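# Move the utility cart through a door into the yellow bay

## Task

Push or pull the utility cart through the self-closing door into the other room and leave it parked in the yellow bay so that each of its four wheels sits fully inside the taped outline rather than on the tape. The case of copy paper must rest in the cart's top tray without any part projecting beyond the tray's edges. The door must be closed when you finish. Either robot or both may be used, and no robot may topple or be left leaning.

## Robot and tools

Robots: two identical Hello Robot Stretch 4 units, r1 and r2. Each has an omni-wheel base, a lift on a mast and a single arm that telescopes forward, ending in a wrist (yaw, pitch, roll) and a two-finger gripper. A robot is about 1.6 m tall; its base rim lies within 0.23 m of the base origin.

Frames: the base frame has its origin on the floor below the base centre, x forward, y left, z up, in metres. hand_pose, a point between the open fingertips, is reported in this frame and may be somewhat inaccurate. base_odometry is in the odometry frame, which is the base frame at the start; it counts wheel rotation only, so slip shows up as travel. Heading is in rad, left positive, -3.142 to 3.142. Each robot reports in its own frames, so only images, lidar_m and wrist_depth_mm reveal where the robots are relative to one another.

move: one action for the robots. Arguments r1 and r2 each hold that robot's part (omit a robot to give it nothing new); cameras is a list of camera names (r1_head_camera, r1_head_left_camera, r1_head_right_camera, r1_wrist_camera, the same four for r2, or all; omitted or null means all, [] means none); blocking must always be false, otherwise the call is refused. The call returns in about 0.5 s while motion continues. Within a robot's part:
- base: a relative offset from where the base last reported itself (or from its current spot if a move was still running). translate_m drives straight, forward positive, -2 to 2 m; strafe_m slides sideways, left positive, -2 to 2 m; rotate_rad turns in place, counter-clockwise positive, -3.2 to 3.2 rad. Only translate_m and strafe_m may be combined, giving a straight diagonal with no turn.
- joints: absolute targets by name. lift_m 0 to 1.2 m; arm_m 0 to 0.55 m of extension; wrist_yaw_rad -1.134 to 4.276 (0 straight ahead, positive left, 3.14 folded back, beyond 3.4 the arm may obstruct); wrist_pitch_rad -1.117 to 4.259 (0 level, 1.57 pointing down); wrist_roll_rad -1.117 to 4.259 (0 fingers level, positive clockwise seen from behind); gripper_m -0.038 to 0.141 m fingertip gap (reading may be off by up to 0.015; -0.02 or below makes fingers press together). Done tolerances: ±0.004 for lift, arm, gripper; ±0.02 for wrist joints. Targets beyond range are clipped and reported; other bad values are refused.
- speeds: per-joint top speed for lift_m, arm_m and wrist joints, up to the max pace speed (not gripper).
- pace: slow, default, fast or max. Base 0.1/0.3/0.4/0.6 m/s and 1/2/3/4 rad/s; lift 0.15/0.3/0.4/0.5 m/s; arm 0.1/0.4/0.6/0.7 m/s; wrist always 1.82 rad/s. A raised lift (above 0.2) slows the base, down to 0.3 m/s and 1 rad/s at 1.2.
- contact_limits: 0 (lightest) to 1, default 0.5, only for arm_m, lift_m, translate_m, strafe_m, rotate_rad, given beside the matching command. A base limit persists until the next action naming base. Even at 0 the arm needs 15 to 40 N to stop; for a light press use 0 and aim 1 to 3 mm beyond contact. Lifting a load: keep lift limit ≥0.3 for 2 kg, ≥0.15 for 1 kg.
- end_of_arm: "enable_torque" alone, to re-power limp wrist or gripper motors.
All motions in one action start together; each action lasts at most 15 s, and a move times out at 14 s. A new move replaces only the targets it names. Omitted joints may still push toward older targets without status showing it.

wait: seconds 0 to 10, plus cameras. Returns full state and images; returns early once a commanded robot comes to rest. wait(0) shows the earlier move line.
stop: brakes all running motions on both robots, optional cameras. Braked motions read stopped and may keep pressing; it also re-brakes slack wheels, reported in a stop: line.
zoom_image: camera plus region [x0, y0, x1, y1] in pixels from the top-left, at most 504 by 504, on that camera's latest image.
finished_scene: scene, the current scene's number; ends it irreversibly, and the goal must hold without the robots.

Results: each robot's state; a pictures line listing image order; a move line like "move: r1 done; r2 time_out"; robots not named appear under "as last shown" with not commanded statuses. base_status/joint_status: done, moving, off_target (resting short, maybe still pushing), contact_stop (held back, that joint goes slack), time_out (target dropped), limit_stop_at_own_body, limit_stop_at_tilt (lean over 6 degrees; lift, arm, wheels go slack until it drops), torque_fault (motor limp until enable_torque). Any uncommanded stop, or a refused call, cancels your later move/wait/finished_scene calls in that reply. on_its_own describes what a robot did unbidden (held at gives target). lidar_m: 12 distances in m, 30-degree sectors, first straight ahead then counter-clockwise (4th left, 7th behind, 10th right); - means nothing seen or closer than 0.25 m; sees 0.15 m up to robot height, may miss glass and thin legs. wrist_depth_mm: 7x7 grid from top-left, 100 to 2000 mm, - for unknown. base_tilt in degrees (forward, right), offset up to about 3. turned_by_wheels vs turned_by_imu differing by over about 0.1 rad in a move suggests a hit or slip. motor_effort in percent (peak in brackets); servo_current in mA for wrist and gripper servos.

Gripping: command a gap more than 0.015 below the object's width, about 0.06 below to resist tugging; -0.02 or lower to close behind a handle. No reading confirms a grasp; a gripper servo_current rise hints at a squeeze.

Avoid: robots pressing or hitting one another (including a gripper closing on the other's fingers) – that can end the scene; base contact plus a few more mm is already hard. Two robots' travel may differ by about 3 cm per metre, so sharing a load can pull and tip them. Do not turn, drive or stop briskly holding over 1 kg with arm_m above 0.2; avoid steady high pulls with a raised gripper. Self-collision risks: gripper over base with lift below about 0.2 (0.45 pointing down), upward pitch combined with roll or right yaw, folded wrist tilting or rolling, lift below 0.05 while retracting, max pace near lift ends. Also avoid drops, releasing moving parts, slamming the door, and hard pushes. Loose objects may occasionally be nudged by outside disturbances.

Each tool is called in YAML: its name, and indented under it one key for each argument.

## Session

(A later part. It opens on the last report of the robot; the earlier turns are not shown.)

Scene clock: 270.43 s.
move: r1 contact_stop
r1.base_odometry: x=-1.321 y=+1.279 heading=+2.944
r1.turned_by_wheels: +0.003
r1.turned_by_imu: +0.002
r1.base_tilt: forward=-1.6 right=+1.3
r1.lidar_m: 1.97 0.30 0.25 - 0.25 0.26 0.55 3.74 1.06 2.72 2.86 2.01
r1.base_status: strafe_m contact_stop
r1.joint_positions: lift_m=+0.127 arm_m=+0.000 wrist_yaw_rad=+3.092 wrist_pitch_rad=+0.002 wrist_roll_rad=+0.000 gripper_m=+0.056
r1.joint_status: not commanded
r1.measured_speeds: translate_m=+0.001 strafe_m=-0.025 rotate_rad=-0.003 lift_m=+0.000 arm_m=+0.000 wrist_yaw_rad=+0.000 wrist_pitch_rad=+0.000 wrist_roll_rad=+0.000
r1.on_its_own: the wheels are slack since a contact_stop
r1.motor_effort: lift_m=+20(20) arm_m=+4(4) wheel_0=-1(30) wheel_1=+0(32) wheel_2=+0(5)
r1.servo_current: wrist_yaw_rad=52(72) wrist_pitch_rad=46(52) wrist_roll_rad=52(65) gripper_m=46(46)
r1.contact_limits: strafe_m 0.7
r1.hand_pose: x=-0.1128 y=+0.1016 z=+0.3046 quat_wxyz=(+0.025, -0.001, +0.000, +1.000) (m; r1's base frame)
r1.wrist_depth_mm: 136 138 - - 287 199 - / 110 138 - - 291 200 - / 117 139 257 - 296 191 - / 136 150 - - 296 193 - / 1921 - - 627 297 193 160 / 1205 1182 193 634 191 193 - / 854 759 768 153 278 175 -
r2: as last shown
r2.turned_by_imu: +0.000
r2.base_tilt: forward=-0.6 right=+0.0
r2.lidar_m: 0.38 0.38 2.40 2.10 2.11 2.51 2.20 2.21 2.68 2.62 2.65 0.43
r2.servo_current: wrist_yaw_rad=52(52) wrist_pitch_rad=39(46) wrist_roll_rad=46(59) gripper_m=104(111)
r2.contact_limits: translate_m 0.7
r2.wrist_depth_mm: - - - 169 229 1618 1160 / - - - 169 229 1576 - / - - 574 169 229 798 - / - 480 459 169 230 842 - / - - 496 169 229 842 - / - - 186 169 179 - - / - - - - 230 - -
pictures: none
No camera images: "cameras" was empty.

move:
  blocking: false
  r1: {"base":{"translate_m":0.27,"strafe_m":0.07},"pace":"slow","contact_limits":{"translate_m":0.7}}
  cameras: []

wait:
  seconds: 4
  cameras: ["r1_head_left_camera","r1_head_right_camera","r2_head_camera"]

zoom_image:
  camera: "r2_head_camera"
  region: [60, 0, 260, 280]

Scene clock: 281.50 s.
earlier move: r1 contact_stop
move: r1 moving
r1.base_odometry: x=-1.301 y=+1.422 heading=+2.975
r1.turned_by_wheels: +0.030
r1.turned_by_imu: +0.029
r1.base_tilt: forward=-1.6 right=+1.3
r1.lidar_m: 1.94 0.25 0.25 - 0.25 0.34 3.55 0.95 0.94 2.58 2.77 1.95
r1.base_status: earlier strafe_m contact_stop (by the wheels' count: -0.155 of +0.200); translate_m moving; strafe_m moving
r1.joint_positions: lift_m=+0.127 arm_m=+0.000 wrist_yaw_rad=+3.092 wrist_pitch_rad=+0.002 wrist_roll_rad=+0.000 gripper_m=+0.056
r1.joint_status: not commanded
r1.measured_speeds: translate_m=+0.049 strafe_m=+0.012 rotate_rad=-0.001 lift_m=+0.000 arm_m=+0.000 wrist_yaw_rad=+0.000 wrist_pitch_rad=+0.000 wrist_roll_rad=+0.000
r1.motor_effort: lift_m=+20(20) arm_m=+4(4) wheel_0=+0(5) wheel_1=+12(13) wheel_2=-7(9)
r1.servo_current: wrist_yaw_rad=59(59) wrist_pitch_rad=33(46) wrist_roll_rad=46(65) gripper_m=39(46)
r1.contact_limits: translate_m 0.7
r1.hand_pose: x=-0.1128 y=+0.1016 z=+0.3046 quat_wxyz=(+0.025, -0.001, +0.000, +1.000) (m; r1's base frame)
r1.wrist_depth_mm: 136 138 - - - 258 - / 110 139 - - - 243 168 / 117 139 256 - - 266 169 / 136 150 - - - 246 171 / 1983 - - - 508 246 171 / 1205 1205 194 1205 188 247 170 / 866 759 750 809 430 208 -
r2: as last shown
r2.turned_by_imu: +0.002
r2.base_tilt: forward=-0.7 right=+0.1
r2.lidar_m: 0.38 0.39 2.37 2.08 2.10 2.48 2.20 2.20 2.68 2.63 2.66 0.41
r2.servo_current: wrist_yaw_rad=59(59) wrist_pitch_rad=46(46) wrist_roll_rad=46(59) gripper_m=104(104)
r2.contact_limits: translate_m 0.7
r2.wrist_depth_mm: - - - 168 229 1618 1160 / - - - 169 229 1537 - / - - 574 168 229 809 - / - 480 459 169 229 831 - / - - 496 169 230 831 - / - - 186 170 178 - - / - - - - 231 - -
pictures: none
No camera images: "cameras" was empty.

Scene clock: 285.03 s.
earlier move: r1 done
r1.base_odometry: x=-1.566 y=+1.399 heading=+2.974
r1.turned_by_wheels: +0.000
r1.turned_by_imu: +0.001
r1.base_tilt: forward=-1.6 right=+1.3
r1.lidar_m: 1.70 2.77 0.25 - 0.25 0.30 4.00 1.14 1.32 2.67 2.86 1.72
r1.base_status: done
r1.joint_positions: lift_m=+0.127 arm_m=+0.000 wrist_yaw_rad=+3.092 wrist_pitch_rad=+0.002 wrist_roll_rad=+0.000 gripper_m=+0.056
r1.joint_status: not commanded
r1.measured_speeds: all 0
r1.motor_effort: lift_m=+20(20) arm_m=+4(4) wheel_0=+0(5) wheel_1=+7(14) wheel_2=-2(10)
r1.servo_current: wrist_yaw_rad=65(65) wrist_pitch_rad=39(52) wrist_roll_rad=52(65) gripper_m=39(52)
r1.contact_limits: translate_m 0.7
r1.hand_pose: x=-0.1128 y=+0.1016 z=+0.3046 quat_wxyz=(+0.025, -0.001, +0.000, +1.000) (m; r1's base frame)
r1.wrist_depth_mm: 136 138 - - 370 219 - / 110 138 - - 343 207 - / 117 139 256 - 382 208 164 / 136 151 - - 387 209 - / - - - - 349 210 165 / 1205 1229 194 1205 192 210 165 / 842 750 759 153 349 184 -
r2.base_odometry: x=-0.057 y=-0.891 heading=-2.297
r2.turned_by_wheels: +0.000
r2.turned_by_imu: +0.000
r2.base_tilt: forward=-0.6 right=+0.1
r2.lidar_m: 0.38 0.41 2.36 2.09 2.12 2.48 2.19 2.22 2.71 2.61 2.65 0.43
r2.base_status: not commanded
r2.joint_positions: lift_m=+0.686 arm_m=+0.000 wrist_yaw_rad=+0.003 wrist_pitch_rad=+0.004 wrist_roll_rad=+1.568 gripper_m=-0.029
r2.joint_status: not commanded
r2.measured_speeds: all 0
r2.motor_effort: lift_m=+21(21) arm_m=-4(4) wheel_0=-1(2) wheel_1=-4(5) wheel_2=+8(9)
r2.servo_current: wrist_yaw_rad=39(59) wrist_pitch_rad=46(52) wrist_roll_rad=52(59) gripper_m=98(111)
r2.contact_limits: translate_m 0.7
r2.hand_pose: x=+0.4595 y=-0.0866 z=+0.8627 quat_wxyz=(+0.708, +0.706, +0.002, -0.001) (m; r2's base frame)
r2.wrist_depth_mm: - - - 168 229 1618 1138 / - - - 169 229 1576 - / - - 569 169 229 809 - / - 480 462 169 229 854 - / - - 500 169 230 831 - / - - 186 169 179 - - / - - - - 231 - -
wait: 3.53 of 4 s (r1 has come to rest)
pictures: r1_head_left_camera, r1_head_right_camera, r2_head_camera
Images, in order (width x height): r1_head_left_camera 420x672, r1_head_right_camera 420x672, r2_head_camera 420x560.

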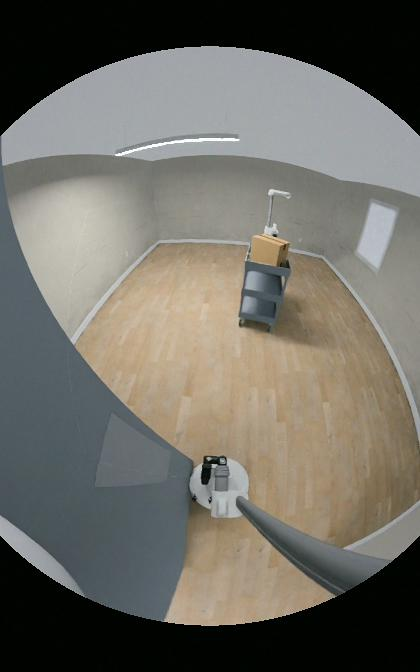

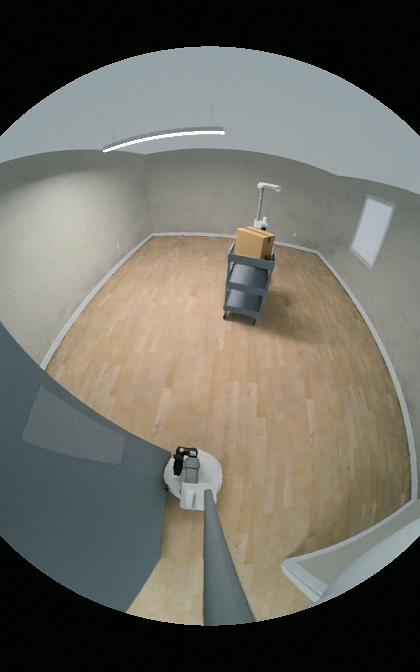

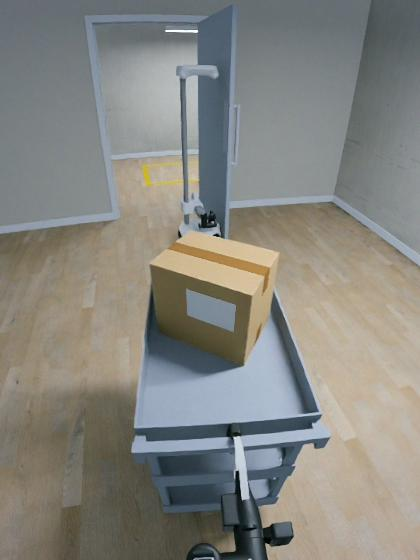

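Scaled by 1.800 from the camera's 420x560 image, which has a finer 1200x1600 frame.

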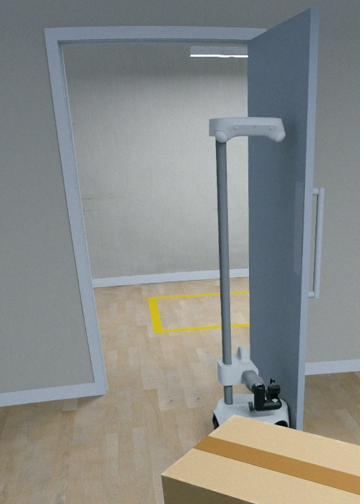

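move:
  blocking: false
  r1: {"base":{"translate_m":0.1,"strafe_m":0.16},"pace":"slow","contact_limits":{"translate_m":0.7}}
  cameras: []

wait:
  seconds: 3
  cameras: ["r1_head_left_camera","r1_head_right_camera","r2_head_camera"]

zoom_image:
  camera: "r2_head_camera"
  region: [60, 0, 260, 280]

Scene clock: 290.80 s.
move: r1 moving
r1.base_odometry: x=-1.574 y=+1.389 heading=+2.974
r1.turned_by_wheels: +0.000
r1.turned_by_imu: +0.000
r1.base_tilt: forward=-1.6 right=+1.2
r1.lidar_m: 1.71 2.74 0.25 - 0.25 0.28 0.84 1.15 1.34 2.66 2.83 1.72
r1.base_status: translate_m moving; strafe_m moving
r1.joint_positions: lift_m=+0.127 arm_m=+0.000 wrist_yaw_rad=+3.092 wrist_pitch_rad=+0.002 wrist_roll_rad=+0.000 gripper_m=+0.056
r1.joint_status: not commanded
r1.measured_speeds: translate_m=+0.026 strafe_m=+0.042 rotate_rad=-0.002 lift_m=+0.000 arm_m=+0.000 wrist_yaw_rad=+0.000 wrist_pitch_rad=+0.000 wrist_roll_rad=+0.000
r1.motor_effort: lift_m=+20(20) arm_m=+4(4) wheel_0=-9(9) wheel_1=+11(13) wheel_2=-4(5)
r1.servo_current: wrist_yaw_rad=52(65) wrist_pitch_rad=46(46) wrist_roll_rad=59(59) gripper_m=39(46)
r1.contact_limits: translate_m 0.7
r1.hand_pose: x=-0.1128 y=+0.1016 z=+0.3046 quat_wxyz=(+0.025, -0.001, +0.000, +1.000) (m; r1's base frame)
r1.wrist_depth_mm: 136 138 - - 366 204 - / 110 138 - - 375 205 - / 117 139 255 - 373 206 - / 136 150 - - 375 208 - / 1983 - - - 342 208 164 / 1182 1160 194 1182 190 208 164 / 854 750 759 153 342 183 -
r2: as last shown
r2.base_tilt: forward=-0.7 right=+0.1
r2.lidar_m: 0.39 0.41 2.36 2.07 2.09 2.46 2.20 2.19 2.66 2.62 2.66 0.45
r2.motor_effort: lift_m=+21(21) arm_m=-4(4) wheel_0=-2(2) wheel_1=-4(4) wheel_2=+8(9)
r2.servo_current: wrist_yaw_rad=59(65) wrist_pitch_rad=46(52) wrist_roll_rad=33(46) gripper_m=98(104)
r2.contact_limits: translate_m 0.7
r2.wrist_depth_mm: - - - 169 230 1618 1138 / - - - 169 230 1537 - / - - 574 169 229 798 - / - 480 455 169 229 842 - / - - 500 170 230 831 - / - - 186 169 178 - - / - - - - 230 - -
pictures: none
No camera images: "cameras" was empty.

Scene clock: 293.17 s.
earlier move: r1 contact_stop
r1.base_odometry: x=-1.678 y=+1.275 heading=+2.983
r1.turned_by_wheels: +0.009
r1.turned_by_imu: +0.038
r1.base_tilt: forward=-1.6 right=+1.3
r1.lidar_m: 1.65 2.50 1.98 1.97 0.25 0.26 0.62 1.32 1.51 2.79 3.04 1.65
r1.base_status: translate_m contact_stop (by the wheels' count: +0.091 of +0.100); strafe_m contact_stop (by the wheels' count: +0.140 of +0.160)
r1.joint_positions: lift_m=+0.127 arm_m=+0.000 wrist_yaw_rad=+3.091 wrist_pitch_rad=+0.002 wrist_roll_rad=+0.000 gripper_m=+0.056
r1.joint_status: not commanded
r1.measured_speeds: all 0
r1.on_its_own: the wheels are slack since a contact_stop
r1.motor_effort: lift_m=+20(20) arm_m=+4(4) wheel_0=+0(29) wheel_1=+0(33) wheel_2=+0(7)
r1.servo_current: wrist_yaw_rad=65(65) wrist_pitch_rad=52(52) wrist_roll_rad=39(65) gripper_m=46(52)
r1.contact_limits: translate_m 0.7
r1.hand_pose: x=-0.1128 y=+0.1018 z=+0.3046 quat_wxyz=(+0.025, -0.001, +0.000, +1.000) (m; r1's base frame)
r1.wrist_depth_mm: 136 138 - - 315 195 - / 108 138 - - 317 197 - / 112 138 244 - 322 198 - / 133 150 - - 325 199 - / 1983 - - 1921 327 199 162 / 1205 1205 193 1098 191 200 - / 854 759 750 143 300 179 -
r2.base_odometry: x=-0.057 y=-0.891 heading=-2.297
r2.turned_by_wheels: +0.000
r2.turned_by_imu: +0.000
r2.base_tilt: forward=-0.7 right=+0.1
r2.lidar_m: 0.36 0.42 2.37 2.07 2.09 2.50 2.21 2.21 2.67 2.63 2.65 0.43
r2.base_status: not commanded
r2.joint_positions: lift_m=+0.686 arm_m=+0.000 wrist_yaw_rad=+0.003 wrist_pitch_rad=+0.004 wrist_roll_rad=+1.568 gripper_m=-0.029
r2.joint_status: not commanded
r2.measured_speeds: all 0
r2.motor_effort: lift_m=+21(21) arm_m=-4(4) wheel_0=-1(2) wheel_1=-4(5) wheel_2=+8(9)
r2.servo_current: wrist_yaw_rad=46(65) wrist_pitch_rad=39(52) wrist_roll_rad=46(59) gripper_m=111(111)
r2.contact_limits: translate_m 0.7
r2.hand_pose: x=+0.4595 y=-0.0866 z=+0.8627 quat_wxyz=(+0.708, +0.706, +0.002, -0.001) (m; r2's base frame)
r2.wrist_depth_mm: - - - 169 229 1661 1138 / - - - 169 229 1537 - / - - 569 169 229 798 - / - 484 459 169 230 831 - / - - 500 169 229 842 - / - - 186 170 179 - - / - - - - 230 - -
wait: 2.37 of 3 s (r1 has come to rest)
pictures: r1_head_left_camera, r1_head_right_camera, r2_head_camera
Images, in order (width x height): r1_head_left_camera 420x672, r1_head_right_camera 420x672, r2_head_camera 420x560.

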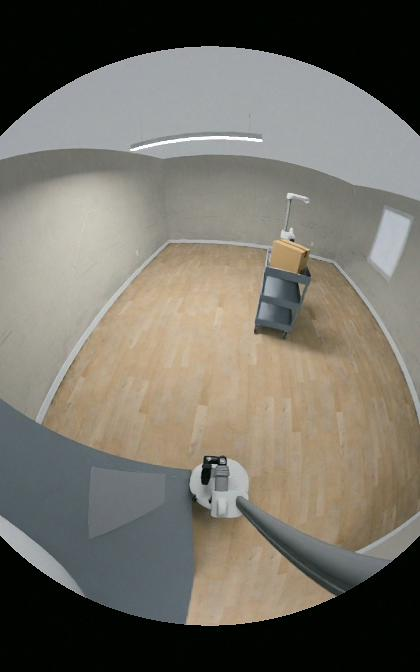

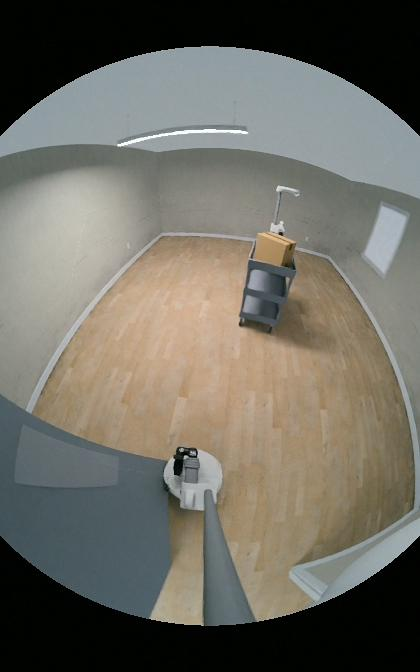

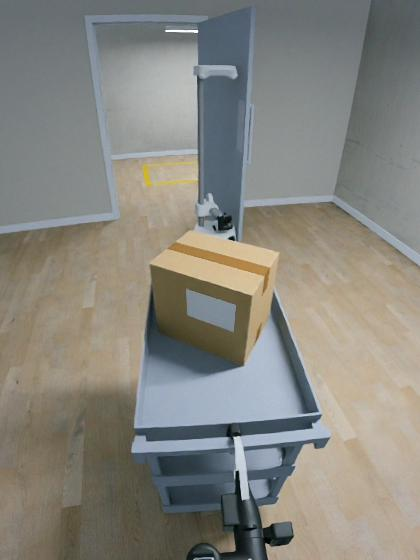

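Scaled by 1.800 from the camera's 420x560 image, which has a finer 1200x1600 frame.

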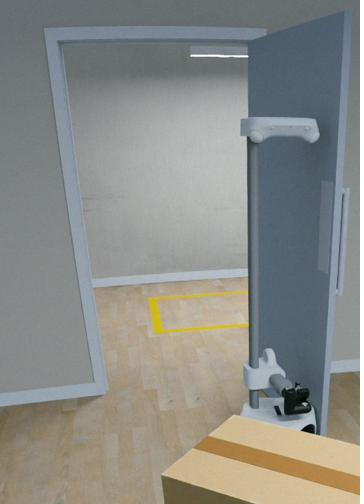

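stop:
  cameras: []

move:
  blocking: false
  r2: {"base":{"rotate_rad":0.2},"pace":"slow","contact_limits":{"rotate_rad":0.7}}
  cameras: []

wait:
  seconds: 2.5
  cameras: ["r1_head_right_camera","r2_head_camera","r2_wrist_camera"]

Scene clock: 308.00 s.
stop: r1's wheels hold again
r1.base_odometry: x=-1.678 y=+1.275 heading=+2.983
r1.turned_by_wheels: +0.000
r1.turned_by_imu: +0.000
r1.base_tilt: forward=-1.6 right=+1.3
r1.lidar_m: 1.66 2.49 1.97 1.97 0.25 0.25 0.63 1.31 1.50 2.80 3.02 1.65
r1.base_status: translate_m contact_stop (by the wheels' count: +0.091 of +0.100); strafe_m contact_stop (by the wheels' count: +0.140 of +0.160)
r1.joint_positions: lift_m=+0.127 arm_m=+0.000 wrist_yaw_rad=+3.091 wrist_pitch_rad=+0.002 wrist_roll_rad=+0.000 gripper_m=+0.056
r1.joint_status: not commanded
r1.measured_speeds: all 0
r1.motor_effort: lift_m=+20(20) arm_m=+4(4) wheel_0=+0(29) wheel_1=+0(33) wheel_2=+0(7)
r1.servo_current: wrist_yaw_rad=52(65) wrist_pitch_rad=39(52) wrist_roll_rad=46(65) gripper_m=46(52)
r1.contact_limits: translate_m 0.7
r1.hand_pose: x=-0.1128 y=+0.1018 z=+0.3046 quat_wxyz=(+0.025, -0.001, +0.000, +1.000) (m; r1's base frame)
r1.wrist_depth_mm: 136 138 - - 315 196 - / 108 138 - - 320 198 - / 112 139 244 - 322 198 - / 133 150 - - 325 199 - / - - - 1863 327 200 162 / 1205 1205 193 1078 190 200 - / 854 759 759 143 301 179 -
r2.base_odometry: x=-0.057 y=-0.891 heading=-2.297
r2.turned_by_wheels: +0.000
r2.turned_by_imu: +0.000
r2.base_tilt: forward=-0.7 right=+0.1
r2.lidar_m: 0.39 0.41 2.39 2.09 2.12 2.48 2.18 2.22 2.70 2.63 2.64 0.43
r2.base_status: not commanded
r2.joint_positions: lift_m=+0.686 arm_m=+0.000 wrist_yaw_rad=+0.003 wrist_pitch_rad=+0.004 wrist_roll_rad=+1.568 gripper_m=-0.029
r2.joint_status: not commanded
r2.measured_speeds: all 0
r2.motor_effort: lift_m=+21(21) arm_m=-4(4) wheel_0=-1(2) wheel_1=-4(5) wheel_2=+8(9)
r2.servo_current: wrist_yaw_rad=52(65) wrist_pitch_rad=46(52) wrist_roll_rad=52(59) gripper_m=104(111)
r2.contact_limits: translate_m 0.7
r2.hand_pose: x=+0.4595 y=-0.0866 z=+0.8627 quat_wxyz=(+0.708, +0.706, +0.002, -0.001) (m; r2's base frame)
r2.wrist_depth_mm: - - - 168 229 1618 1138 / - - - 169 229 1499 - / - - 574 169 229 809 - / - 484 459 169 229 831 - / - - 492 169 231 842 - / - - 185 169 178 - - / - - - - 231 - -
pictures: none
No camera images: "cameras" was empty.

Scene clock: 308.50 s.
move: r2 moving
r1: as last shown
r1.lidar_m: 1.67 2.49 1.99 1.98 0.25 0.26 0.64 1.31 1.51 2.80 3.03 1.62
r1.motor_effort: lift_m=+20(20) arm_m=+4(4) wheel_0=+0(1) wheel_1=+0(0) wheel_2=+0(0)
r1.servo_current: wrist_yaw_rad=52(78) wrist_pitch_rad=46(46) wrist_roll_rad=46(52) gripper_m=39(46)
r1.contact_limits: translate_m 0.7
r1.wrist_depth_mm: 136 138 - - 315 196 - / 108 138 - - 317 197 - / 112 139 243 - 320 198 - / 133 150 - - 325 200 - / 1983 - - 1921 327 199 163 / 1205 1205 194 1098 191 200 - / 854 750 759 143 303 178 -
r2.base_odometry: x=-0.057 y=-0.891 heading=-2.175
r2.turned_by_wheels: +0.121
r2.turned_by_imu: +0.118
r2.base_tilt: forward=-0.6 right=+0.1
r2.lidar_m: 0.41 0.46 2.24 2.07 2.16 2.34 2.19 2.25 2.77 2.63 2.70 0.43
r2.base_status: rotate_rad moving
r2.joint_positions: lift_m=+0.686 arm_m=+0.000 wrist_yaw_rad=-0.006 wrist_pitch_rad=+0.004 wrist_roll_rad=+1.568 gripper_m=-0.029
r2.joint_status: not commanded
r2.measured_speeds: translate_m=+0.000 strafe_m=-0.001 rotate_rad=+0.421 lift_m=+0.000 arm_m=+0.000 wrist_yaw_rad=+0.000 wrist_pitch_rad=+0.000 wrist_roll_rad=+0.000
r2.motor_effort: lift_m=+21(21) arm_m=-4(4) wheel_0=-7(13) wheel_1=-6(9) wheel_2=-12(14)
r2.servo_current: wrist_yaw_rad=52(72) wrist_pitch_rad=46(46) wrist_roll_rad=52(59) gripper_m=104(104)
r2.contact_limits: rotate_rad 0.7
r2.hand_pose: x=+0.4588 y=-0.0890 z=+0.8627 quat_wxyz=(+0.708, +0.706, +0.000, -0.003) (m; r2's base frame)
r2.wrist_depth_mm: - - - 154 212 1661 - / - - 597 157 216 788 - / - 504 452 160 220 820 - / - 496 477 163 224 831 - / - - 535 167 229 - - / - - 186 169 179 - - / - - - - 236 1576 480
pictures: none
No camera images: "cameras" was empty.

Scene clock: 309.17 s.
earlier move: r2 done
r1.base_odometry: x=-1.678 y=+1.275 heading=+2.983
r1.turned_by_wheels: +0.000
r1.turned_by_imu: +0.000
r1.base_tilt: forward=-1.6 right=+1.3
r1.lidar_m: 1.67 2.46 1.99 1.97 0.25 0.26 0.64 1.30 1.50 2.80 3.02 1.64
r1.base_status: not commanded
r1.joint_positions: lift_m=+0.127 arm_m=+0.000 wrist_yaw_rad=+3.091 wrist_pitch_rad=+0.002 wrist_roll_rad=+0.000 gripper_m=+0.056
r1.joint_status: not commanded
r1.measured_speeds: all 0
r1.motor_effort: lift_m=+20(20) arm_m=+4(4) wheel_0=-1(1) wheel_1=+0(0) wheel_2=+0(0)
r1.servo_current: wrist_yaw_rad=33(78) wrist_pitch_rad=46(46) wrist_roll_rad=52(59) gripper_m=39(46)
r1.contact_limits: translate_m 0.7
r1.hand_pose: x=-0.1128 y=+0.1018 z=+0.3046 quat_wxyz=(+0.025, -0.001, +0.000, +1.000) (m; r1's base frame)
r1.wrist_depth_mm: 136 138 - - 315 195 - / 108 138 - - 320 198 - / 112 138 244 - 324 198 - / 133 150 - - 325 199 - / 1983 - - 1921 327 200 163 / 1182 1205 193 1078 191 200 - / 831 750 750 143 300 179 -
r2.base_odometry: x=-0.057 y=-0.890 heading=-2.098
r2.turned_by_wheels: +0.078
r2.turned_by_imu: +0.076
r2.base_tilt: forward=-0.7 right=+0.0
r2.lidar_m: 0.41 0.48 2.18 2.09 2.19 2.31 2.20 2.30 2.73 2.63 2.75 0.39
r2.base_status: done
r2.joint_positions: lift_m=+0.686 arm_m=+0.000 wrist_yaw_rad=-0.003 wrist_pitch_rad=+0.004 wrist_roll_rad=+1.568 gripper_m=-0.029
r2.joint_status: not commanded
r2.measured_speeds: all 0
r2.motor_effort: lift_m=+21(21) arm_m=-4(4) wheel_0=-3(13) wheel_1=-3(9) wheel_2=-7(14)
r2.servo_current: wrist_yaw_rad=46(72) wrist_pitch_rad=46(46) wrist_roll_rad=46(65) gripper_m=104(104)
r2.contact_limits: rotate_rad 0.7
r2.hand_pose: x=+0.4591 y=-0.0883 z=+0.8627 quat_wxyz=(+0.708, +0.706, +0.001, -0.003) (m; r2's base frame)
r2.wrist_depth_mm: - - 559 133 188 - - / - 473 455 139 196 741 - / - 452 439 144 206 - - / - - 508 151 215 - - / - - 615 158 225 - - / - - 186 167 179 1576 - / - - - - 247 1537 466
wait: 0.67 of 2.5 s (r2 has come to rest)
pictures: r1_head_right_camera, r2_head_camera, r2_wrist_camera
Images, in order (width x height): r1_head_right_camera 420x672, r2_head_camera 420x560, r2_wrist_camera 616x392.

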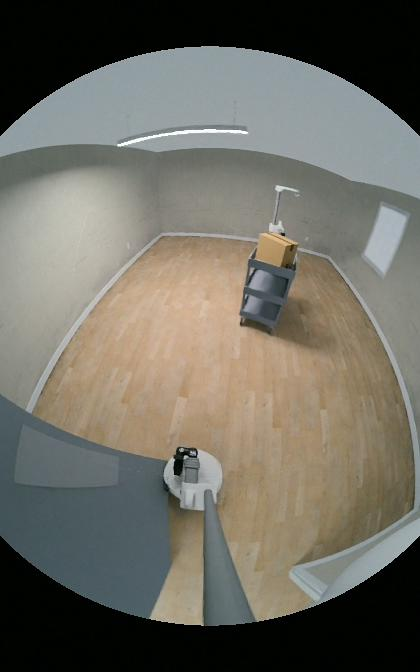

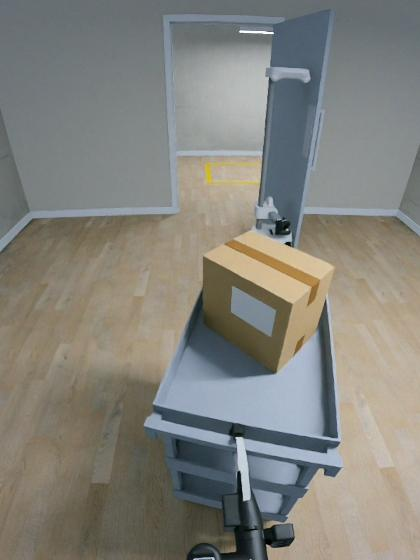

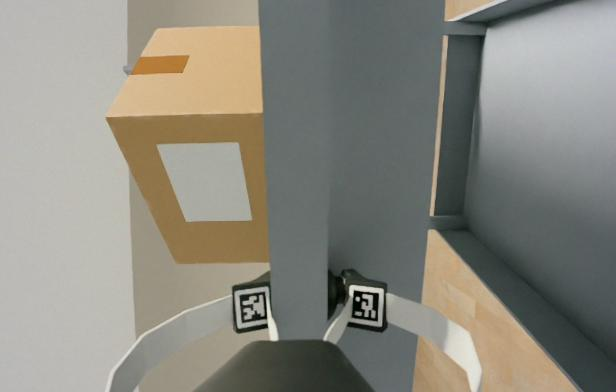

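move:
  blocking: false
  r2: {"base":{"strafe_m":-0.22},"pace":"slow","contact_limits":{"strafe_m":0.7}}
  cameras: []

wait:
  seconds: 3.5
  cameras: ["r2_head_camera","r2_wrist_camera"]

Scene clock: 316.33 s.
move: r2 moving
r1: as last shown
r1.lidar_m: 1.66 2.50 1.98 1.98 0.25 0.26 0.63 1.30 1.50 2.79 3.04 1.64
r1.motor_effort: lift_m=+20(20) arm_m=+4(4) wheel_0=+1(1) wheel_1=+0(0) wheel_2=+0(0)
r1.servo_current: wrist_yaw_rad=72(72) wrist_pitch_rad=46(46) wrist_roll_rad=59(59) gripper_m=46(52)
r1.contact_limits: translate_m 0.7
r1.wrist_depth_mm: 135 138 - - 315 195 - / 108 138 - - 319 198 - / 112 139 245 - 324 198 - / 133 150 - - 325 199 - / - - - 1983 325 200 162 / 1182 1229 194 1098 191 200 - / 842 750 750 143 300 179 -
r2.base_odometry: x=-0.069 y=-0.883 heading=-2.098
r2.turned_by_wheels: +0.000
r2.turned_by_imu: +0.001
r2.base_tilt: forward=-0.7 right=+0.1
r2.lidar_m: 0.40 0.47 2.22 2.07 2.20 2.28 2.19 2.28 2.72 2.60 2.73 0.40
r2.base_status: strafe_m moving
r2.joint_positions: lift_m=+0.686 arm_m=+0.000 wrist_yaw_rad=-0.002 wrist_pitch_rad=+0.004 wrist_roll_rad=+1.568 gripper_m=-0.029
r2.joint_status: not commanded
r2.measured_speeds: translate_m=+0.000 strafe_m=-0.056 rotate_rad=+0.001 lift_m=+0.000 arm_m=+0.000 wrist_yaw_rad=+0.006 wrist_pitch_rad=+0.000 wrist_roll_rad=+0.000
r2.motor_effort: lift_m=+21(21) arm_m=-4(4) wheel_0=+6(12) wheel_1=-10(10) wheel_2=-1(5)
r2.servo_current: wrist_yaw_rad=52(59) wrist_pitch_rad=39(46) wrist_roll_rad=52(52) gripper_m=98(104)
r2.contact_limits: strafe_m 0.7
r2.hand_pose: x=+0.4591 y=-0.0881 z=+0.8627 quat_wxyz=(+0.708, +0.706, +0.001, -0.002) (m; r2's base frame)
r2.wrist_depth_mm: - - 564 134 189 - - / - 473 455 140 196 750 - / - 445 439 145 206 - - / - - 508 152 214 - - / - - 615 158 224 - - / - - 187 167 179 1499 - / - - - - 246 1576 466
pictures: none
No camera images: "cameras" was empty.

Scene clock: 319.17 s.
earlier move: r2 done
r1.base_odometry: x=-1.678 y=+1.275 heading=+2.983
r1.turned_by_wheels: +0.000
r1.turned_by_imu: +0.000
r1.base_tilt: forward=-1.6 right=+1.3
r1.lidar_m: 1.59 2.51 1.99 1.98 0.25 0.26 0.65 1.30 1.49 2.80 3.04 1.59
r1.base_status: not commanded
r1.joint_positions: lift_m=+0.127 arm_m=+0.000 wrist_yaw_rad=+3.091 wrist_pitch_rad=+0.002 wrist_roll_rad=+0.000 gripper_m=+0.056
r1.joint_status: not commanded
r1.measured_speeds: all 0
r1.motor_effort: lift_m=+20(20) arm_m=+4(4) wheel_0=+0(1) wheel_1=+0(0) wheel_2=+0(0)
r1.servo_current: wrist_yaw_rad=46(72) wrist_pitch_rad=46(52) wrist_roll_rad=52(72) gripper_m=46(52)
r1.contact_limits: translate_m 0.7
r1.hand_pose: x=-0.1128 y=+0.1018 z=+0.3046 quat_wxyz=(+0.025, -0.001, +0.000, +1.000) (m; r1's base frame)
r1.wrist_depth_mm: 136 138 - - 315 195 - / 108 138 - - 320 196 - / 112 139 244 - 322 198 - / 133 150 - - 324 199 - / 1921 - - 1863 325 200 163 / 1205 1182 193 1098 191 200 - / 854 750 750 143 301 178 -
r2.base_odometry: x=-0.247 y=-0.780 heading=-2.097
r2.turned_by_wheels: +0.000
r2.turned_by_imu: +0.001
r2.base_tilt: forward=-0.7 right=+0.1
r2.lidar_m: 0.39 0.38 2.41 2.27 2.44 2.28 2.20 2.31 2.51 2.40 2.53 0.41
r2.base_status: done
r2.joint_positions: lift_m=+0.686 arm_m=+0.000 wrist_yaw_rad=+0.002 wrist_pitch_rad=+0.004 wrist_roll_rad=+1.568 gripper_m=-0.029
r2.joint_status: not commanded
r2.measured_speeds: all 0
r2.motor_effort: lift_m=+21(21) arm_m=-4(4) wheel_0=+6(14) wheel_1=-4(10) wheel_2=+0(5)
r2.servo_current: wrist_yaw_rad=46(59) wrist_pitch_rad=46(52) wrist_roll_rad=46(65) gripper_m=98(104)
r2.contact_limits: strafe_m 0.7
r2.hand_pose: x=+0.4595 y=-0.0868 z=+0.8626 quat_wxyz=(+0.708, +0.706, +0.002, -0.001) (m; r2's base frame)
r2.wrist_depth_mm: - - - 171 232 1661 1138 / - - - 171 231 1661 - / - - 564 170 231 809 - / - 473 466 170 231 831 - / - - 504 170 230 842 - / - - 188 169 179 - - / - - - - 230 535 -
wait: 2.83 of 3.5 s (r2 has come to rest)
pictures: r2_head_camera, r2_wrist_camera
Images, in order (width x height): r2_head_camera 420x560, r2_wrist_camera 616x392.

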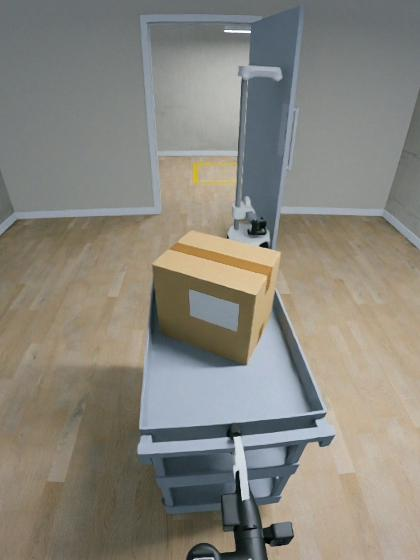

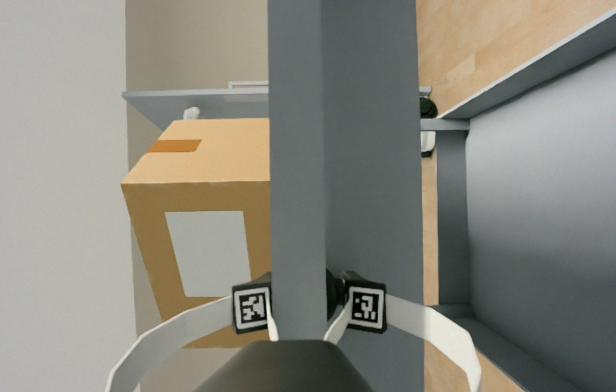

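move:
  blocking: false
  r2: {"base":{"rotate_rad":0.13},"pace":"slow","contact_limits":{"rotate_rad":0.7}}
  cameras: []

wait:
  seconds: 2
  cameras: []

move:
  blocking: false
  r2: {"base":{"translate_m":0.3,"strafe_m":-0.14},"pace":"slow","contact_limits":{"translate_m":0.7}}
  cameras: []

wait:
  seconds: 5
  cameras: ["r1_head_right_camera","r2_head_camera","r2_wrist_camera"]

Scene clock: 327.10 s.
move: r2 moving
r1: as last shown
r1.lidar_m: 1.56 2.52 1.98 1.99 0.25 0.26 0.63 1.32 1.50 2.80 3.01 1.59
r1.servo_current: wrist_yaw_rad=59(65) wrist_pitch_rad=46(46) wrist_roll_rad=59(59) gripper_m=39(46)
r1.contact_limits: translate_m 0.7
r1.wrist_depth_mm: 136 138 - - 314 195 - / 108 138 - - 320 197 - / 112 138 244 - 322 198 - / 134 150 - - 325 199 - / 1983 - - 1921 325 200 162 / 1205 1182 193 1078 190 200 - / 854 759 759 143 300 179 -
r2.base_odometry: x=-0.247 y=-0.780 heading=-1.993
r2.turned_by_wheels: +0.105
r2.turned_by_imu: +0.103
r2.base_tilt: forward=-0.6 right=+0.1
r2.lidar_m: 0.38 0.44 2.35 2.31 2.51 2.27 2.21 2.37 2.44 2.41 2.59 0.41
r2.base_status: rotate_rad moving
r2.joint_positions: lift_m=+0.686 arm_m=+0.000 wrist_yaw_rad=-0.005 wrist_pitch_rad=+0.004 wrist_roll_rad=+1.568 gripper_m=-0.029
r2.joint_status: not commanded
r2.measured_speeds: translate_m=+0.001 strafe_m=+0.000 rotate_rad=+0.245 lift_m=+0.000 arm_m=+0.000 wrist_yaw_rad=+0.010 wrist_pitch_rad=+0.000 wrist_roll_rad=+0.000
r2.motor_effort: lift_m=+21(21) arm_m=-4(4) wheel_0=-10(14) wheel_1=-5(8) wheel_2=-8(14)
r2.servo_current: wrist_yaw_rad=46(59) wrist_pitch_rad=46(46) wrist_roll_rad=52(52) gripper_m=91(104)
r2.contact_limits: rotate_rad 0.7
r2.hand_pose: x=+0.4589 y=-0.0889 z=+0.8626 quat_wxyz=(+0.708, +0.706, +0.000, -0.003) (m; r2's base frame)
r2.wrist_depth_mm: - - - 156 213 1661 - / - - 609 158 216 741 - / - 508 455 160 220 820 - / - 496 477 163 224 820 - / - - 539 167 229 - - / - - 186 168 180 - - / - - - - 236 1576 484
pictures: none
No camera images: "cameras" was empty.

Scene clock: 327.60 s.
earlier move: r2 done
r1.base_odometry: x=-1.678 y=+1.275 heading=+2.983
r1.turned_by_wheels: +0.000
r1.turned_by_imu: +0.000
r1.base_tilt: forward=-1.5 right=+1.3
r1.lidar_m: 1.60 2.50 1.99 1.97 0.25 0.27 0.62 1.32 1.51 2.80 3.04 1.60
r1.base_status: not commanded
r1.joint_positions: lift_m=+0.127 arm_m=+0.000 wrist_yaw_rad=+3.091 wrist_pitch_rad=+0.002 wrist_roll_rad=+0.000 gripper_m=+0.056
r1.joint_status: not commanded
r1.measured_speeds: all 0
r1.motor_effort: lift_m=+20(20) arm_m=+4(4) wheel_0=+0(1) wheel_1=+0(0) wheel_2=+0(0)
r1.servo_current: wrist_yaw_rad=39(65) wrist_pitch_rad=39(46) wrist_roll_rad=46(59) gripper_m=46(46)
r1.contact_limits: translate_m 0.7
r1.hand_pose: x=-0.1128 y=+0.1018 z=+0.3046 quat_wxyz=(+0.025, -0.001, +0.000, +1.000) (m; r1's base frame)
r1.wrist_depth_mm: 136 137 - - 315 195 - / 108 138 - - 320 196 - / 112 138 245 - 322 198 - / 133 150 - - 327 199 - / 1921 - - 1983 327 200 163 / 1182 1205 193 1118 191 200 - / 842 759 750 143 301 179 -
r2.base_odometry: x=-0.247 y=-0.780 heading=-1.968
r2.turned_by_wheels: +0.024
r2.turned_by_imu: +0.023
r2.base_tilt: forward=-0.7 right=+0.1
r2.lidar_m: 0.40 0.44 2.36 2.28 2.56 2.23 2.19 2.44 2.45 2.38 2.64 0.40
r2.base_status: done
r2.joint_positions: lift_m=+0.686 arm_m=+0.000 wrist_yaw_rad=-0.001 wrist_pitch_rad=+0.004 wrist_roll_rad=+1.568 gripper_m=-0.029
r2.joint_status: not commanded
r2.measured_speeds: all 0
r2.motor_effort: lift_m=+21(21) arm_m=-4(4) wheel_0=-2(14) wheel_1=-4(8) wheel_2=-7(14)
r2.servo_current: wrist_yaw_rad=52(59) wrist_pitch_rad=46(46) wrist_roll_rad=46(59) gripper_m=98(104)
r2.contact_limits: rotate_rad 0.7
r2.hand_pose: x=+0.4592 y=-0.0878 z=+0.8626 quat_wxyz=(+0.708, +0.706, +0.001, -0.002) (m; r2's base frame)
r2.wrist_depth_mm: - - - 146 203 1464 - / - - 530 151 209 - - / - 445 439 154 214 820 - / - - 488 158 220 831 - / - - 559 164 227 - - / - - 187 168 178 - - / - - - - 239 1576 480
wait: 0.50 of 2 s (r2 has come to rest)
pictures: none
No camera images: "cameras" was empty.

Scene clock: 328.10 s.
move: r2 moving
r1: as last shown
r1.base_tilt: forward=-1.6 right=+1.3
r1.lidar_m: 1.57 2.52 1.95 1.96 0.25 0.25 0.61 1.31 1.53 2.81 3.04 1.58
r1.motor_effort: lift_m=+20(20) arm_m=+4(4) wheel_0=+0(0) wheel_1=+0(0) wheel_2=+0(0)
r1.servo_current: wrist_yaw_rad=59(72) wrist_pitch_rad=39(52) wrist_roll_rad=65(72) gripper_m=33(46)
r1.contact_limits: translate_m 0.7
r1.wrist_depth_mm: 136 137 - - 317 196 - / 108 138 - - 319 196 - / 112 139 245 - 322 199 - / 133 150 - - 325 198 - / 1983 - - 1921 327 199 162 / 1205 1229 194 1098 191 200 - / 854 759 759 143 300 179 -
r2.base_odometry: x=-0.257 y=-0.789 heading=-1.968
r2.turned_by_wheels: +0.000
r2.turned_by_imu: +0.000
r2.base_tilt: forward=-0.7 right=+0.1
r2.lidar_m: 0.42 0.47 2.39 2.31 2.55 2.26 2.21 2.43 2.44 2.40 2.63 0.41
r2.base_status: translate_m moving; strafe_m moving
r2.joint_positions: lift_m=+0.686 arm_m=+0.000 wrist_yaw_rad=-0.001 wrist_pitch_rad=+0.004 wrist_roll_rad=+1.568 gripper_m=-0.029
r2.joint_status: not commanded
r2.measured_speeds: translate_m=+0.048 strafe_m=-0.022 rotate_rad=+0.001 lift_m=+0.000 arm_m=+0.000 wrist_yaw_rad=+0.000 wrist_pitch_rad=+0.000 wrist_roll_rad=+0.000
r2.motor_effort: lift_m=+21(21) arm_m=-4(4) wheel_0=+10(10) wheel_1=+5(6) wheel_2=-11(12)
r2.servo_current: wrist_yaw_rad=33(59) wrist_pitch_rad=46(46) wrist_roll_rad=33(59) gripper_m=98(98)
r2.contact_limits: translate_m 0.7
r2.hand_pose: x=+0.4592 y=-0.0878 z=+0.8626 quat_wxyz=(+0.708, +0.706, +0.001, -0.002) (m; r2's base frame)
r2.wrist_depth_mm: - - - 145 202 1397 - / - - 530 150 208 - - / - 445 442 153 213 820 - / - - 484 158 220 831 - / - - 559 163 227 - - / - - 187 167 178 - - / - - - - 240 1576 480
pictures: none
No camera images: "cameras" was empty.

Scene clock: 332.10 s.
earlier move: r2 done
r1.base_odometry: x=-1.678 y=+1.275 heading=+2.983
r1.turned_by_wheels: +0.000
r1.turned_by_imu: +0.000
r1.base_tilt: forward=-1.6 right=+1.3
r1.lidar_m: 1.34 2.50 1.99 1.99 0.25 0.25 0.64 1.31 1.49 2.79 3.02 1.25
r1.base_status: not commanded
r1.joint_positions: lift_m=+0.127 arm_m=+0.000 wrist_yaw_rad=+3.091 wrist_pitch_rad=+0.002 wrist_roll_rad=+0.000 gripper_m=+0.056
r1.joint_status: not commanded
r1.measured_speeds: all 0
r1.motor_effort: lift_m=+20(20) arm_m=+4(4) wheel_0=+0(1) wheel_1=+0(0) wheel_2=+0(0)
r1.servo_current: wrist_yaw_rad=59(72) wrist_pitch_rad=39(52) wrist_roll_rad=46(72) gripper_m=39(52)
r1.contact_limits: translate_m 0.7
r1.hand_pose: x=-0.1128 y=+0.1018 z=+0.3046 quat_wxyz=(+0.025, -0.001, +0.000, +1.000) (m; r1's base frame)
r1.wrist_depth_mm: 136 138 - - 317 195 - / 108 138 - - 320 197 - / 112 138 245 - 322 198 - / 133 150 - - 324 199 - / 1921 - - 1921 329 199 163 / 1182 1205 194 1098 191 199 - / 842 759 750 143 300 179 -
r2.base_odometry: x=-0.492 y=-1.002 heading=-1.968
r2.turned_by_wheels: +0.000
r2.turned_by_imu: +0.000
r2.base_tilt: forward=-0.7 right=+0.1
r2.lidar_m: 0.38 0.38 2.46 2.42 2.63 2.56 2.52 2.78 2.34 2.32 2.53 0.46
r2.base_status: done
r2.joint_positions: lift_m=+0.686 arm_m=+0.000 wrist_yaw_rad=-0.001 wrist_pitch_rad=+0.004 wrist_roll_rad=+1.568 gripper_m=-0.029
r2.joint_status: not commanded
r2.measured_speeds: all 0
r2.motor_effort: lift_m=+21(21) arm_m=-4(4) wheel_0=+3(13) wheel_1=+5(8) wheel_2=-7(13)
r2.servo_current: wrist_yaw_rad=46(65) wrist_pitch_rad=46(52) wrist_roll_rad=39(59) gripper_m=98(98)
r2.contact_limits: translate_m 0.7
r2.hand_pose: x=+0.4592 y=-0.0878 z=+0.8626 quat_wxyz=(+0.708, +0.706, +0.001, -0.002) (m; r2's base frame)
r2.wrist_depth_mm: - - - 174 236 1618 1138 / - - - 173 234 1618 - / - - 569 172 232 809 - / - 466 466 171 231 831 - / - - 500 171 231 831 - / - - 186 169 178 - - / - - - - 229 539 -
wait: 4.00 of 5 s (r2 has come to rest)
pictures: r1_head_right_camera, r2_head_camera, r2_wrist_camera
Images, in order (width x height): r1_head_right_camera 420x672, r2_head_camera 420x560, r2_wrist_camera 616x392.

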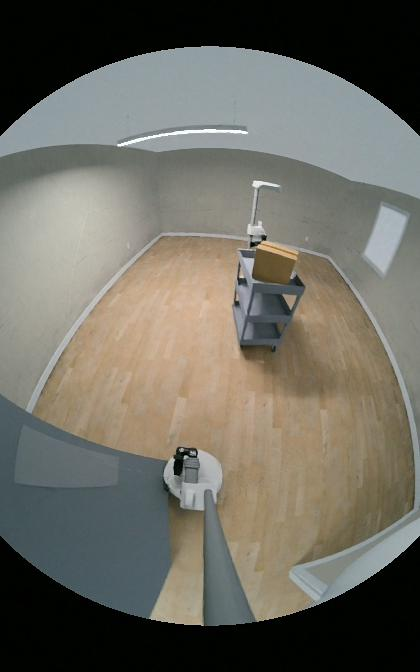

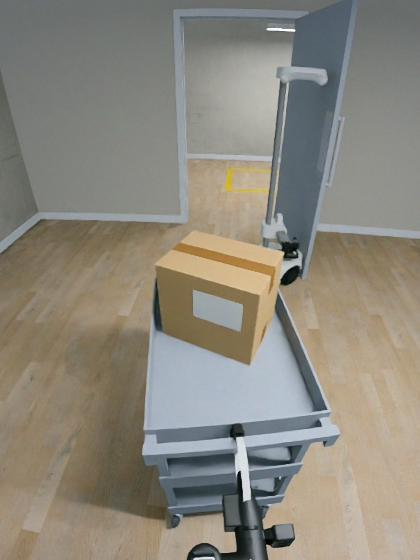

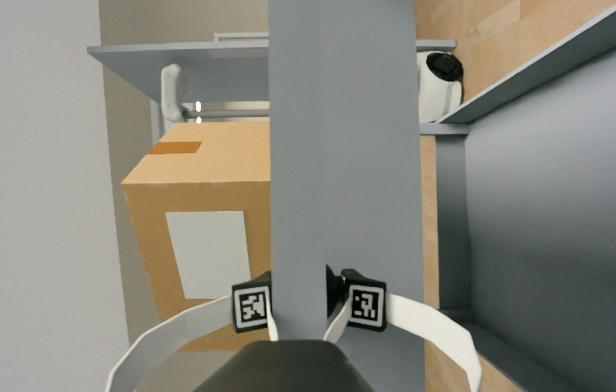

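move:
  blocking: false
  r2: {"base":{"translate_m":0.6},"pace":"slow","contact_limits":{"translate_m":0.7}}
  cameras: []

wait:
  seconds: 7
  cameras: ["r1_head_right_camera","r1_head_left_camera","r2_head_camera"]

Scene clock: 339.50 s.
move: r2 moving
r1: as last shown
r1.lidar_m: 1.36 2.50 1.99 1.97 0.25 0.26 0.60 1.29 1.51 2.81 3.04 1.22
r1.servo_current: wrist_yaw_rad=52(65) wrist_pitch_rad=46(52) wrist_roll_rad=46(59) gripper_m=39(52)
r1.contact_limits: translate_m 0.7
r1.wrist_depth_mm: 136 138 - - 317 196 - / 108 138 - - 319 197 - / 112 139 245 - 322 198 - / 134 150 - - 325 199 - / 1983 - - 1983 325 200 163 / 1160 1229 193 1098 191 200 - / 854 750 759 143 301 179 -
r2.base_odometry: x=-0.497 y=-1.014 heading=-1.969
r2.turned_by_wheels: +0.000
r2.turned_by_imu: +0.000
r2.base_tilt: forward=-0.7 right=+0.1
r2.lidar_m: 0.36 0.39 2.44 2.42 2.60 2.56 2.52 2.77 2.34 2.32 2.53 0.43
r2.base_status: translate_m moving
r2.joint_positions: lift_m=+0.686 arm_m=+0.000 wrist_yaw_rad=-0.001 wrist_pitch_rad=+0.004 wrist_roll_rad=+1.568 gripper_m=-0.029
r2.joint_status: not commanded
r2.measured_speeds: translate_m=+0.049 strafe_m=+0.000 rotate_rad=-0.001 lift_m=+0.000 arm_m=+0.000 wrist_yaw_rad=+0.000 wrist_pitch_rad=+0.000 wrist_roll_rad=+0.000
r2.motor_effort: lift_m=+21(21) arm_m=-4(4) wheel_0=+5(9) wheel_1=+5(8) wheel_2=-11(13)
r2.servo_current: wrist_yaw_rad=59(65) wrist_pitch_rad=39(52) wrist_roll_rad=52(59) gripper_m=91(98)
r2.contact_limits: translate_m 0.7
r2.hand_pose: x=+0.4592 y=-0.0878 z=+0.8626 quat_wxyz=(+0.708, +0.706, +0.001, -0.002) (m; r2's base frame)
r2.wrist_depth_mm: - - - 175 236 1661 1138 / - - - 174 234 1661 - / - - 580 172 234 820 - / - 473 462 172 232 831 - / - - 496 171 231 831 - / - - 186 169 178 - - / - - - - 228 539 -
pictures: none
No camera images: "cameras" was empty.

Scene clock: 346.27 s.
earlier move: r2 done
r1.base_odometry: x=-1.678 y=+1.275 heading=+2.983
r1.turned_by_wheels: +0.000
r1.turned_by_imu: +0.000
r1.base_tilt: forward=-1.6 right=+1.3
r1.lidar_m: 1.25 2.53 2.00 1.98 0.25 0.27 0.64 1.29 1.49 2.80 0.88 0.71
r1.base_status: not commanded
r1.joint_positions: lift_m=+0.127 arm_m=+0.000 wrist_yaw_rad=+3.091 wrist_pitch_rad=+0.002 wrist_roll_rad=+0.000 gripper_m=+0.056
r1.joint_status: not commanded
r1.measured_speeds: all 0
r1.motor_effort: lift_m=+20(20) arm_m=+4(4) wheel_0=-1(1) wheel_1=+0(1) wheel_2=+0(0)
r1.servo_current: wrist_yaw_rad=39(78) wrist_pitch_rad=39(52) wrist_roll_rad=46(78) gripper_m=39(52)
r1.contact_limits: translate_m 0.7
r1.hand_pose: x=-0.1128 y=+0.1018 z=+0.3046 quat_wxyz=(+0.025, -0.001, +0.000, +1.000) (m; r1's base frame)
r1.wrist_depth_mm: 136 138 - - 314 195 - / 108 138 - - 320 197 - / 112 138 245 - 322 198 - / 134 149 - - 322 199 - / 1983 - - 1921 327 199 163 / 1182 1205 193 1078 191 200 - / 854 759 759 143 300 179 -
r2.base_odometry: x=-0.724 y=-1.555 heading=-1.968
r2.turned_by_wheels: +0.000
r2.turned_by_imu: -0.001
r2.base_tilt: forward=-0.7 right=+0.1
r2.lidar_m: 0.38 0.42 2.39 2.34 2.57 3.16 3.12 3.06 2.45 2.40 2.64 0.44
r2.base_status: done
r2.joint_positions: lift_m=+0.686 arm_m=+0.000 wrist_yaw_rad=-0.002 wrist_pitch_rad=+0.004 wrist_roll_rad=+1.568 gripper_m=-0.029
r2.joint_status: not commanded
r2.measured_speeds: all 0
r2.motor_effort: lift_m=+21(21) arm_m=-4(4) wheel_0=+2(9) wheel_1=+5(8) wheel_2=-7(14)
r2.servo_current: wrist_yaw_rad=52(72) wrist_pitch_rad=52(52) wrist_roll_rad=52(65) gripper_m=91(104)
r2.contact_limits: translate_m 0.7
r2.hand_pose: x=+0.4592 y=-0.0879 z=+0.8626 quat_wxyz=(+0.708, +0.706, +0.001, -0.002) (m; r2's base frame)
r2.wrist_depth_mm: - - - 167 226 1255 1138 / - - - 167 228 1255 - / - - 521 168 229 842 - / - 477 466 168 229 831 - / - - 517 169 230 831 - / - - 186 169 179 - - / - - - - 230 1708 -
wait: 6.77 of 7 s (r2 has come to rest)
pictures: r1_head_left_camera, r1_head_right_camera, r2_head_camera
Images, in order (width x height): r1_head_left_camera 420x672, r1_head_right_camera 420x672, r2_head_camera 420x560.

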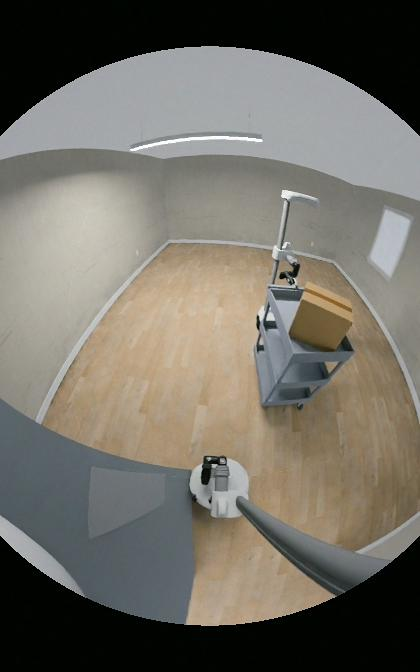

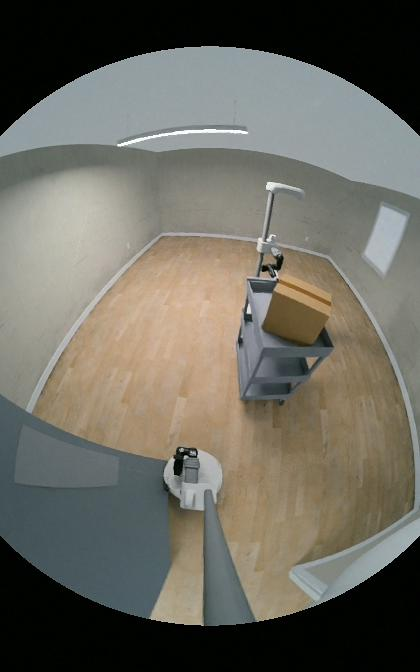

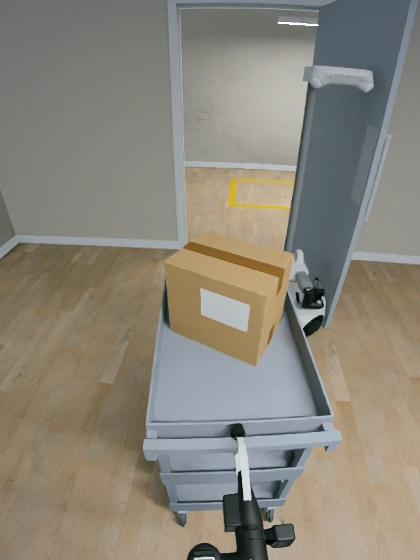

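move:
  blocking: false
  r2: {"base":{"translate_m":0.4},"pace":"slow","contact_limits":{"translate_m":0.6}}
  cameras: []

wait:
  seconds: 5
  cameras: ["r1_head_right_camera","r2_head_left_camera","r2_head_camera"]

Scene clock: 353.77 s.
move: r2 moving
r1: as last shown
r1.lidar_m: 1.23 2.48 1.98 1.96 0.25 0.28 0.63 1.31 1.49 2.80 0.88 0.71
r1.motor_effort: lift_m=+20(20) arm_m=+4(4) wheel_0=+0(1) wheel_1=+0(0) wheel_2=+0(0)
r1.servo_current: wrist_yaw_rad=46(52) wrist_pitch_rad=39(46) wrist_roll_rad=59(59) gripper_m=39(46)
r1.contact_limits: translate_m 0.7
r1.wrist_depth_mm: 136 137 - - 317 195 - / 108 138 - - 320 196 - / 112 138 245 - 322 199 - / 133 150 - - 324 199 - / 1983 - - 1983 325 199 162 / 1205 1182 193 1098 191 200 - / 866 750 759 143 301 178 -
r2.base_odometry: x=-0.729 y=-1.566 heading=-1.969
r2.turned_by_wheels: +0.000
r2.turned_by_imu: +0.000
r2.base_tilt: forward=-0.7 right=+0.1
r2.lidar_m: 0.39 0.41 2.37 2.34 2.55 3.16 3.12 3.03 2.44 2.40 2.63 0.42
r2.base_status: translate_m moving
r2.joint_positions: lift_m=+0.686 arm_m=+0.000 wrist_yaw_rad=-0.002 wrist_pitch_rad=+0.004 wrist_roll_rad=+1.568 gripper_m=-0.029
r2.joint_status: not commanded
r2.measured_speeds: translate_m=+0.050 strafe_m=+0.000 rotate_rad=+0.000 lift_m=+0.000 arm_m=+0.000 wrist_yaw_rad=+0.000 wrist_pitch_rad=+0.000 wrist_roll_rad=+0.000
r2.motor_effort: lift_m=+21(21) arm_m=-4(4) wheel_0=+1(8) wheel_1=+5(8) wheel_2=-13(14)
r2.servo_current: wrist_yaw_rad=46(52) wrist_pitch_rad=39(46) wrist_roll_rad=46(52) gripper_m=91(98)
r2.contact_limits: translate_m 0.6
r2.hand_pose: x=+0.4592 y=-0.0879 z=+0.8626 quat_wxyz=(+0.708, +0.706, +0.001, -0.002) (m; r2's base frame)
r2.wrist_depth_mm: - - - 166 226 1255 1138 / - - - 167 227 1255 - / - - 521 168 228 831 - / - 477 469 168 229 831 - / - - 512 168 229 842 - / - - 186 169 178 - - / - - - - 231 1576 -
pictures: none
No camera images: "cameras" was empty.

Scene clock: 358.53 s.
earlier move: r2 done
r1.base_odometry: x=-1.678 y=+1.275 heading=+2.983
r1.turned_by_wheels: +0.000
r1.turned_by_imu: +0.000
r1.base_tilt: forward=-1.6 right=+1.3
r1.lidar_m: 4.86 2.52 1.98 1.96 0.25 0.25 0.63 1.33 1.50 2.78 0.40 0.45
r1.base_status: not commanded
r1.joint_positions: lift_m=+0.127 arm_m=+0.000 wrist_yaw_rad=+3.091 wrist_pitch_rad=+0.002 wrist_roll_rad=+0.000 gripper_m=+0.056
r1.joint_status: not commanded
r1.measured_speeds: all 0
r1.motor_effort: lift_m=+20(20) arm_m=+4(4) wheel_0=+0(1) wheel_1=+0(1) wheel_2=+0(0)
r1.servo_current: wrist_yaw_rad=72(72) wrist_pitch_rad=46(52) wrist_roll_rad=52(65) gripper_m=39(52)
r1.contact_limits: translate_m 0.7
r1.hand_pose: x=-0.1128 y=+0.1018 z=+0.3046 quat_wxyz=(+0.025, -0.001, +0.000, +1.000) (m; r1's base frame)
r1.wrist_depth_mm: 136 138 - - 315 196 - / 108 138 - - 319 197 - / 112 139 245 - 322 198 - / 134 150 - - 324 199 - / 1983 - - 1921 325 200 163 / 1205 1182 195 1078 191 200 - / 842 750 759 143 300 179 -
r2.base_odometry: x=-0.879 y=-1.923 heading=-1.968
r2.turned_by_wheels: +0.000
r2.turned_by_imu: +0.000
r2.base_tilt: forward=-0.7 right=+0.1
r2.lidar_m: 0.39 0.39 2.32 2.28 2.49 3.54 3.55 3.10 2.48 2.45 2.68 0.41
r2.base_status: done
r2.joint_positions: lift_m=+0.686 arm_m=+0.000 wrist_yaw_rad=-0.002 wrist_pitch_rad=+0.004 wrist_roll_rad=+1.568 gripper_m=-0.029
r2.joint_status: not commanded
r2.measured_speeds: all 0
r2.motor_effort: lift_m=+21(21) arm_m=-4(4) wheel_0=+3(8) wheel_1=+5(8) wheel_2=-8(14)
r2.servo_current: wrist_yaw_rad=59(65) wrist_pitch_rad=39(52) wrist_roll_rad=46(65) gripper_m=98(98)
r2.contact_limits: translate_m 0.6
r2.hand_pose: x=+0.4592 y=-0.0879 z=+0.8626 quat_wxyz=(+0.708, +0.706, +0.001, -0.002) (m; r2's base frame)
r2.wrist_depth_mm: 1098 - - 165 224 1078 917 / - - - 166 226 1160 - / - - 512 166 227 831 - / - 480 466 167 228 831 - / - - 517 168 229 854 - / - - 186 169 179 - - / - - - - - 1708 -
wait: 4.77 of 5 s (r2 has come to rest)
pictures: r1_head_right_camera, r2_head_camera, r2_head_left_camera
Images, in order (width x height): r1_head_right_camera 420x672, r2_head_camera 420x560, r2_head_left_camera 420x672.

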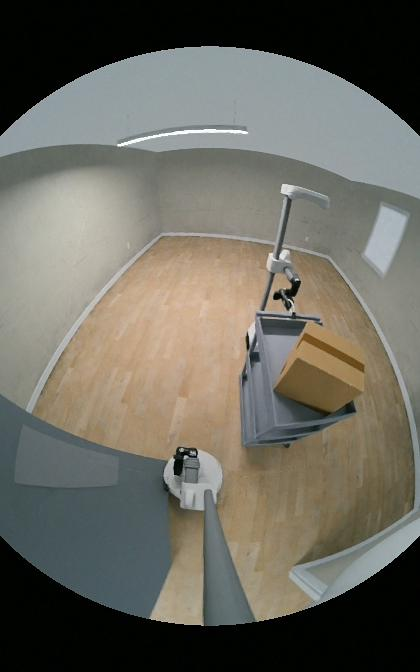

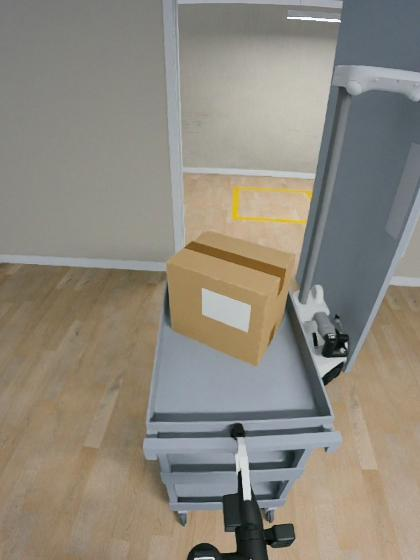

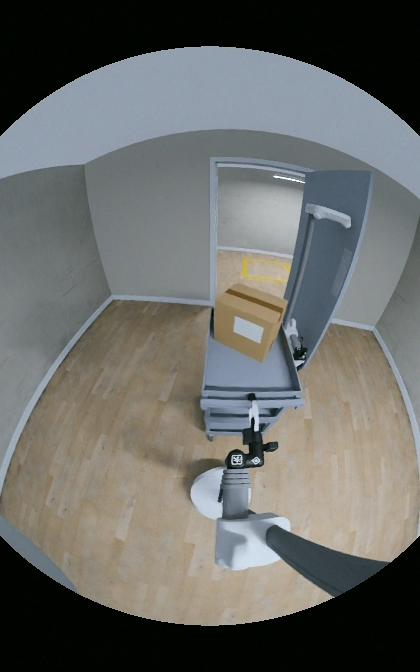

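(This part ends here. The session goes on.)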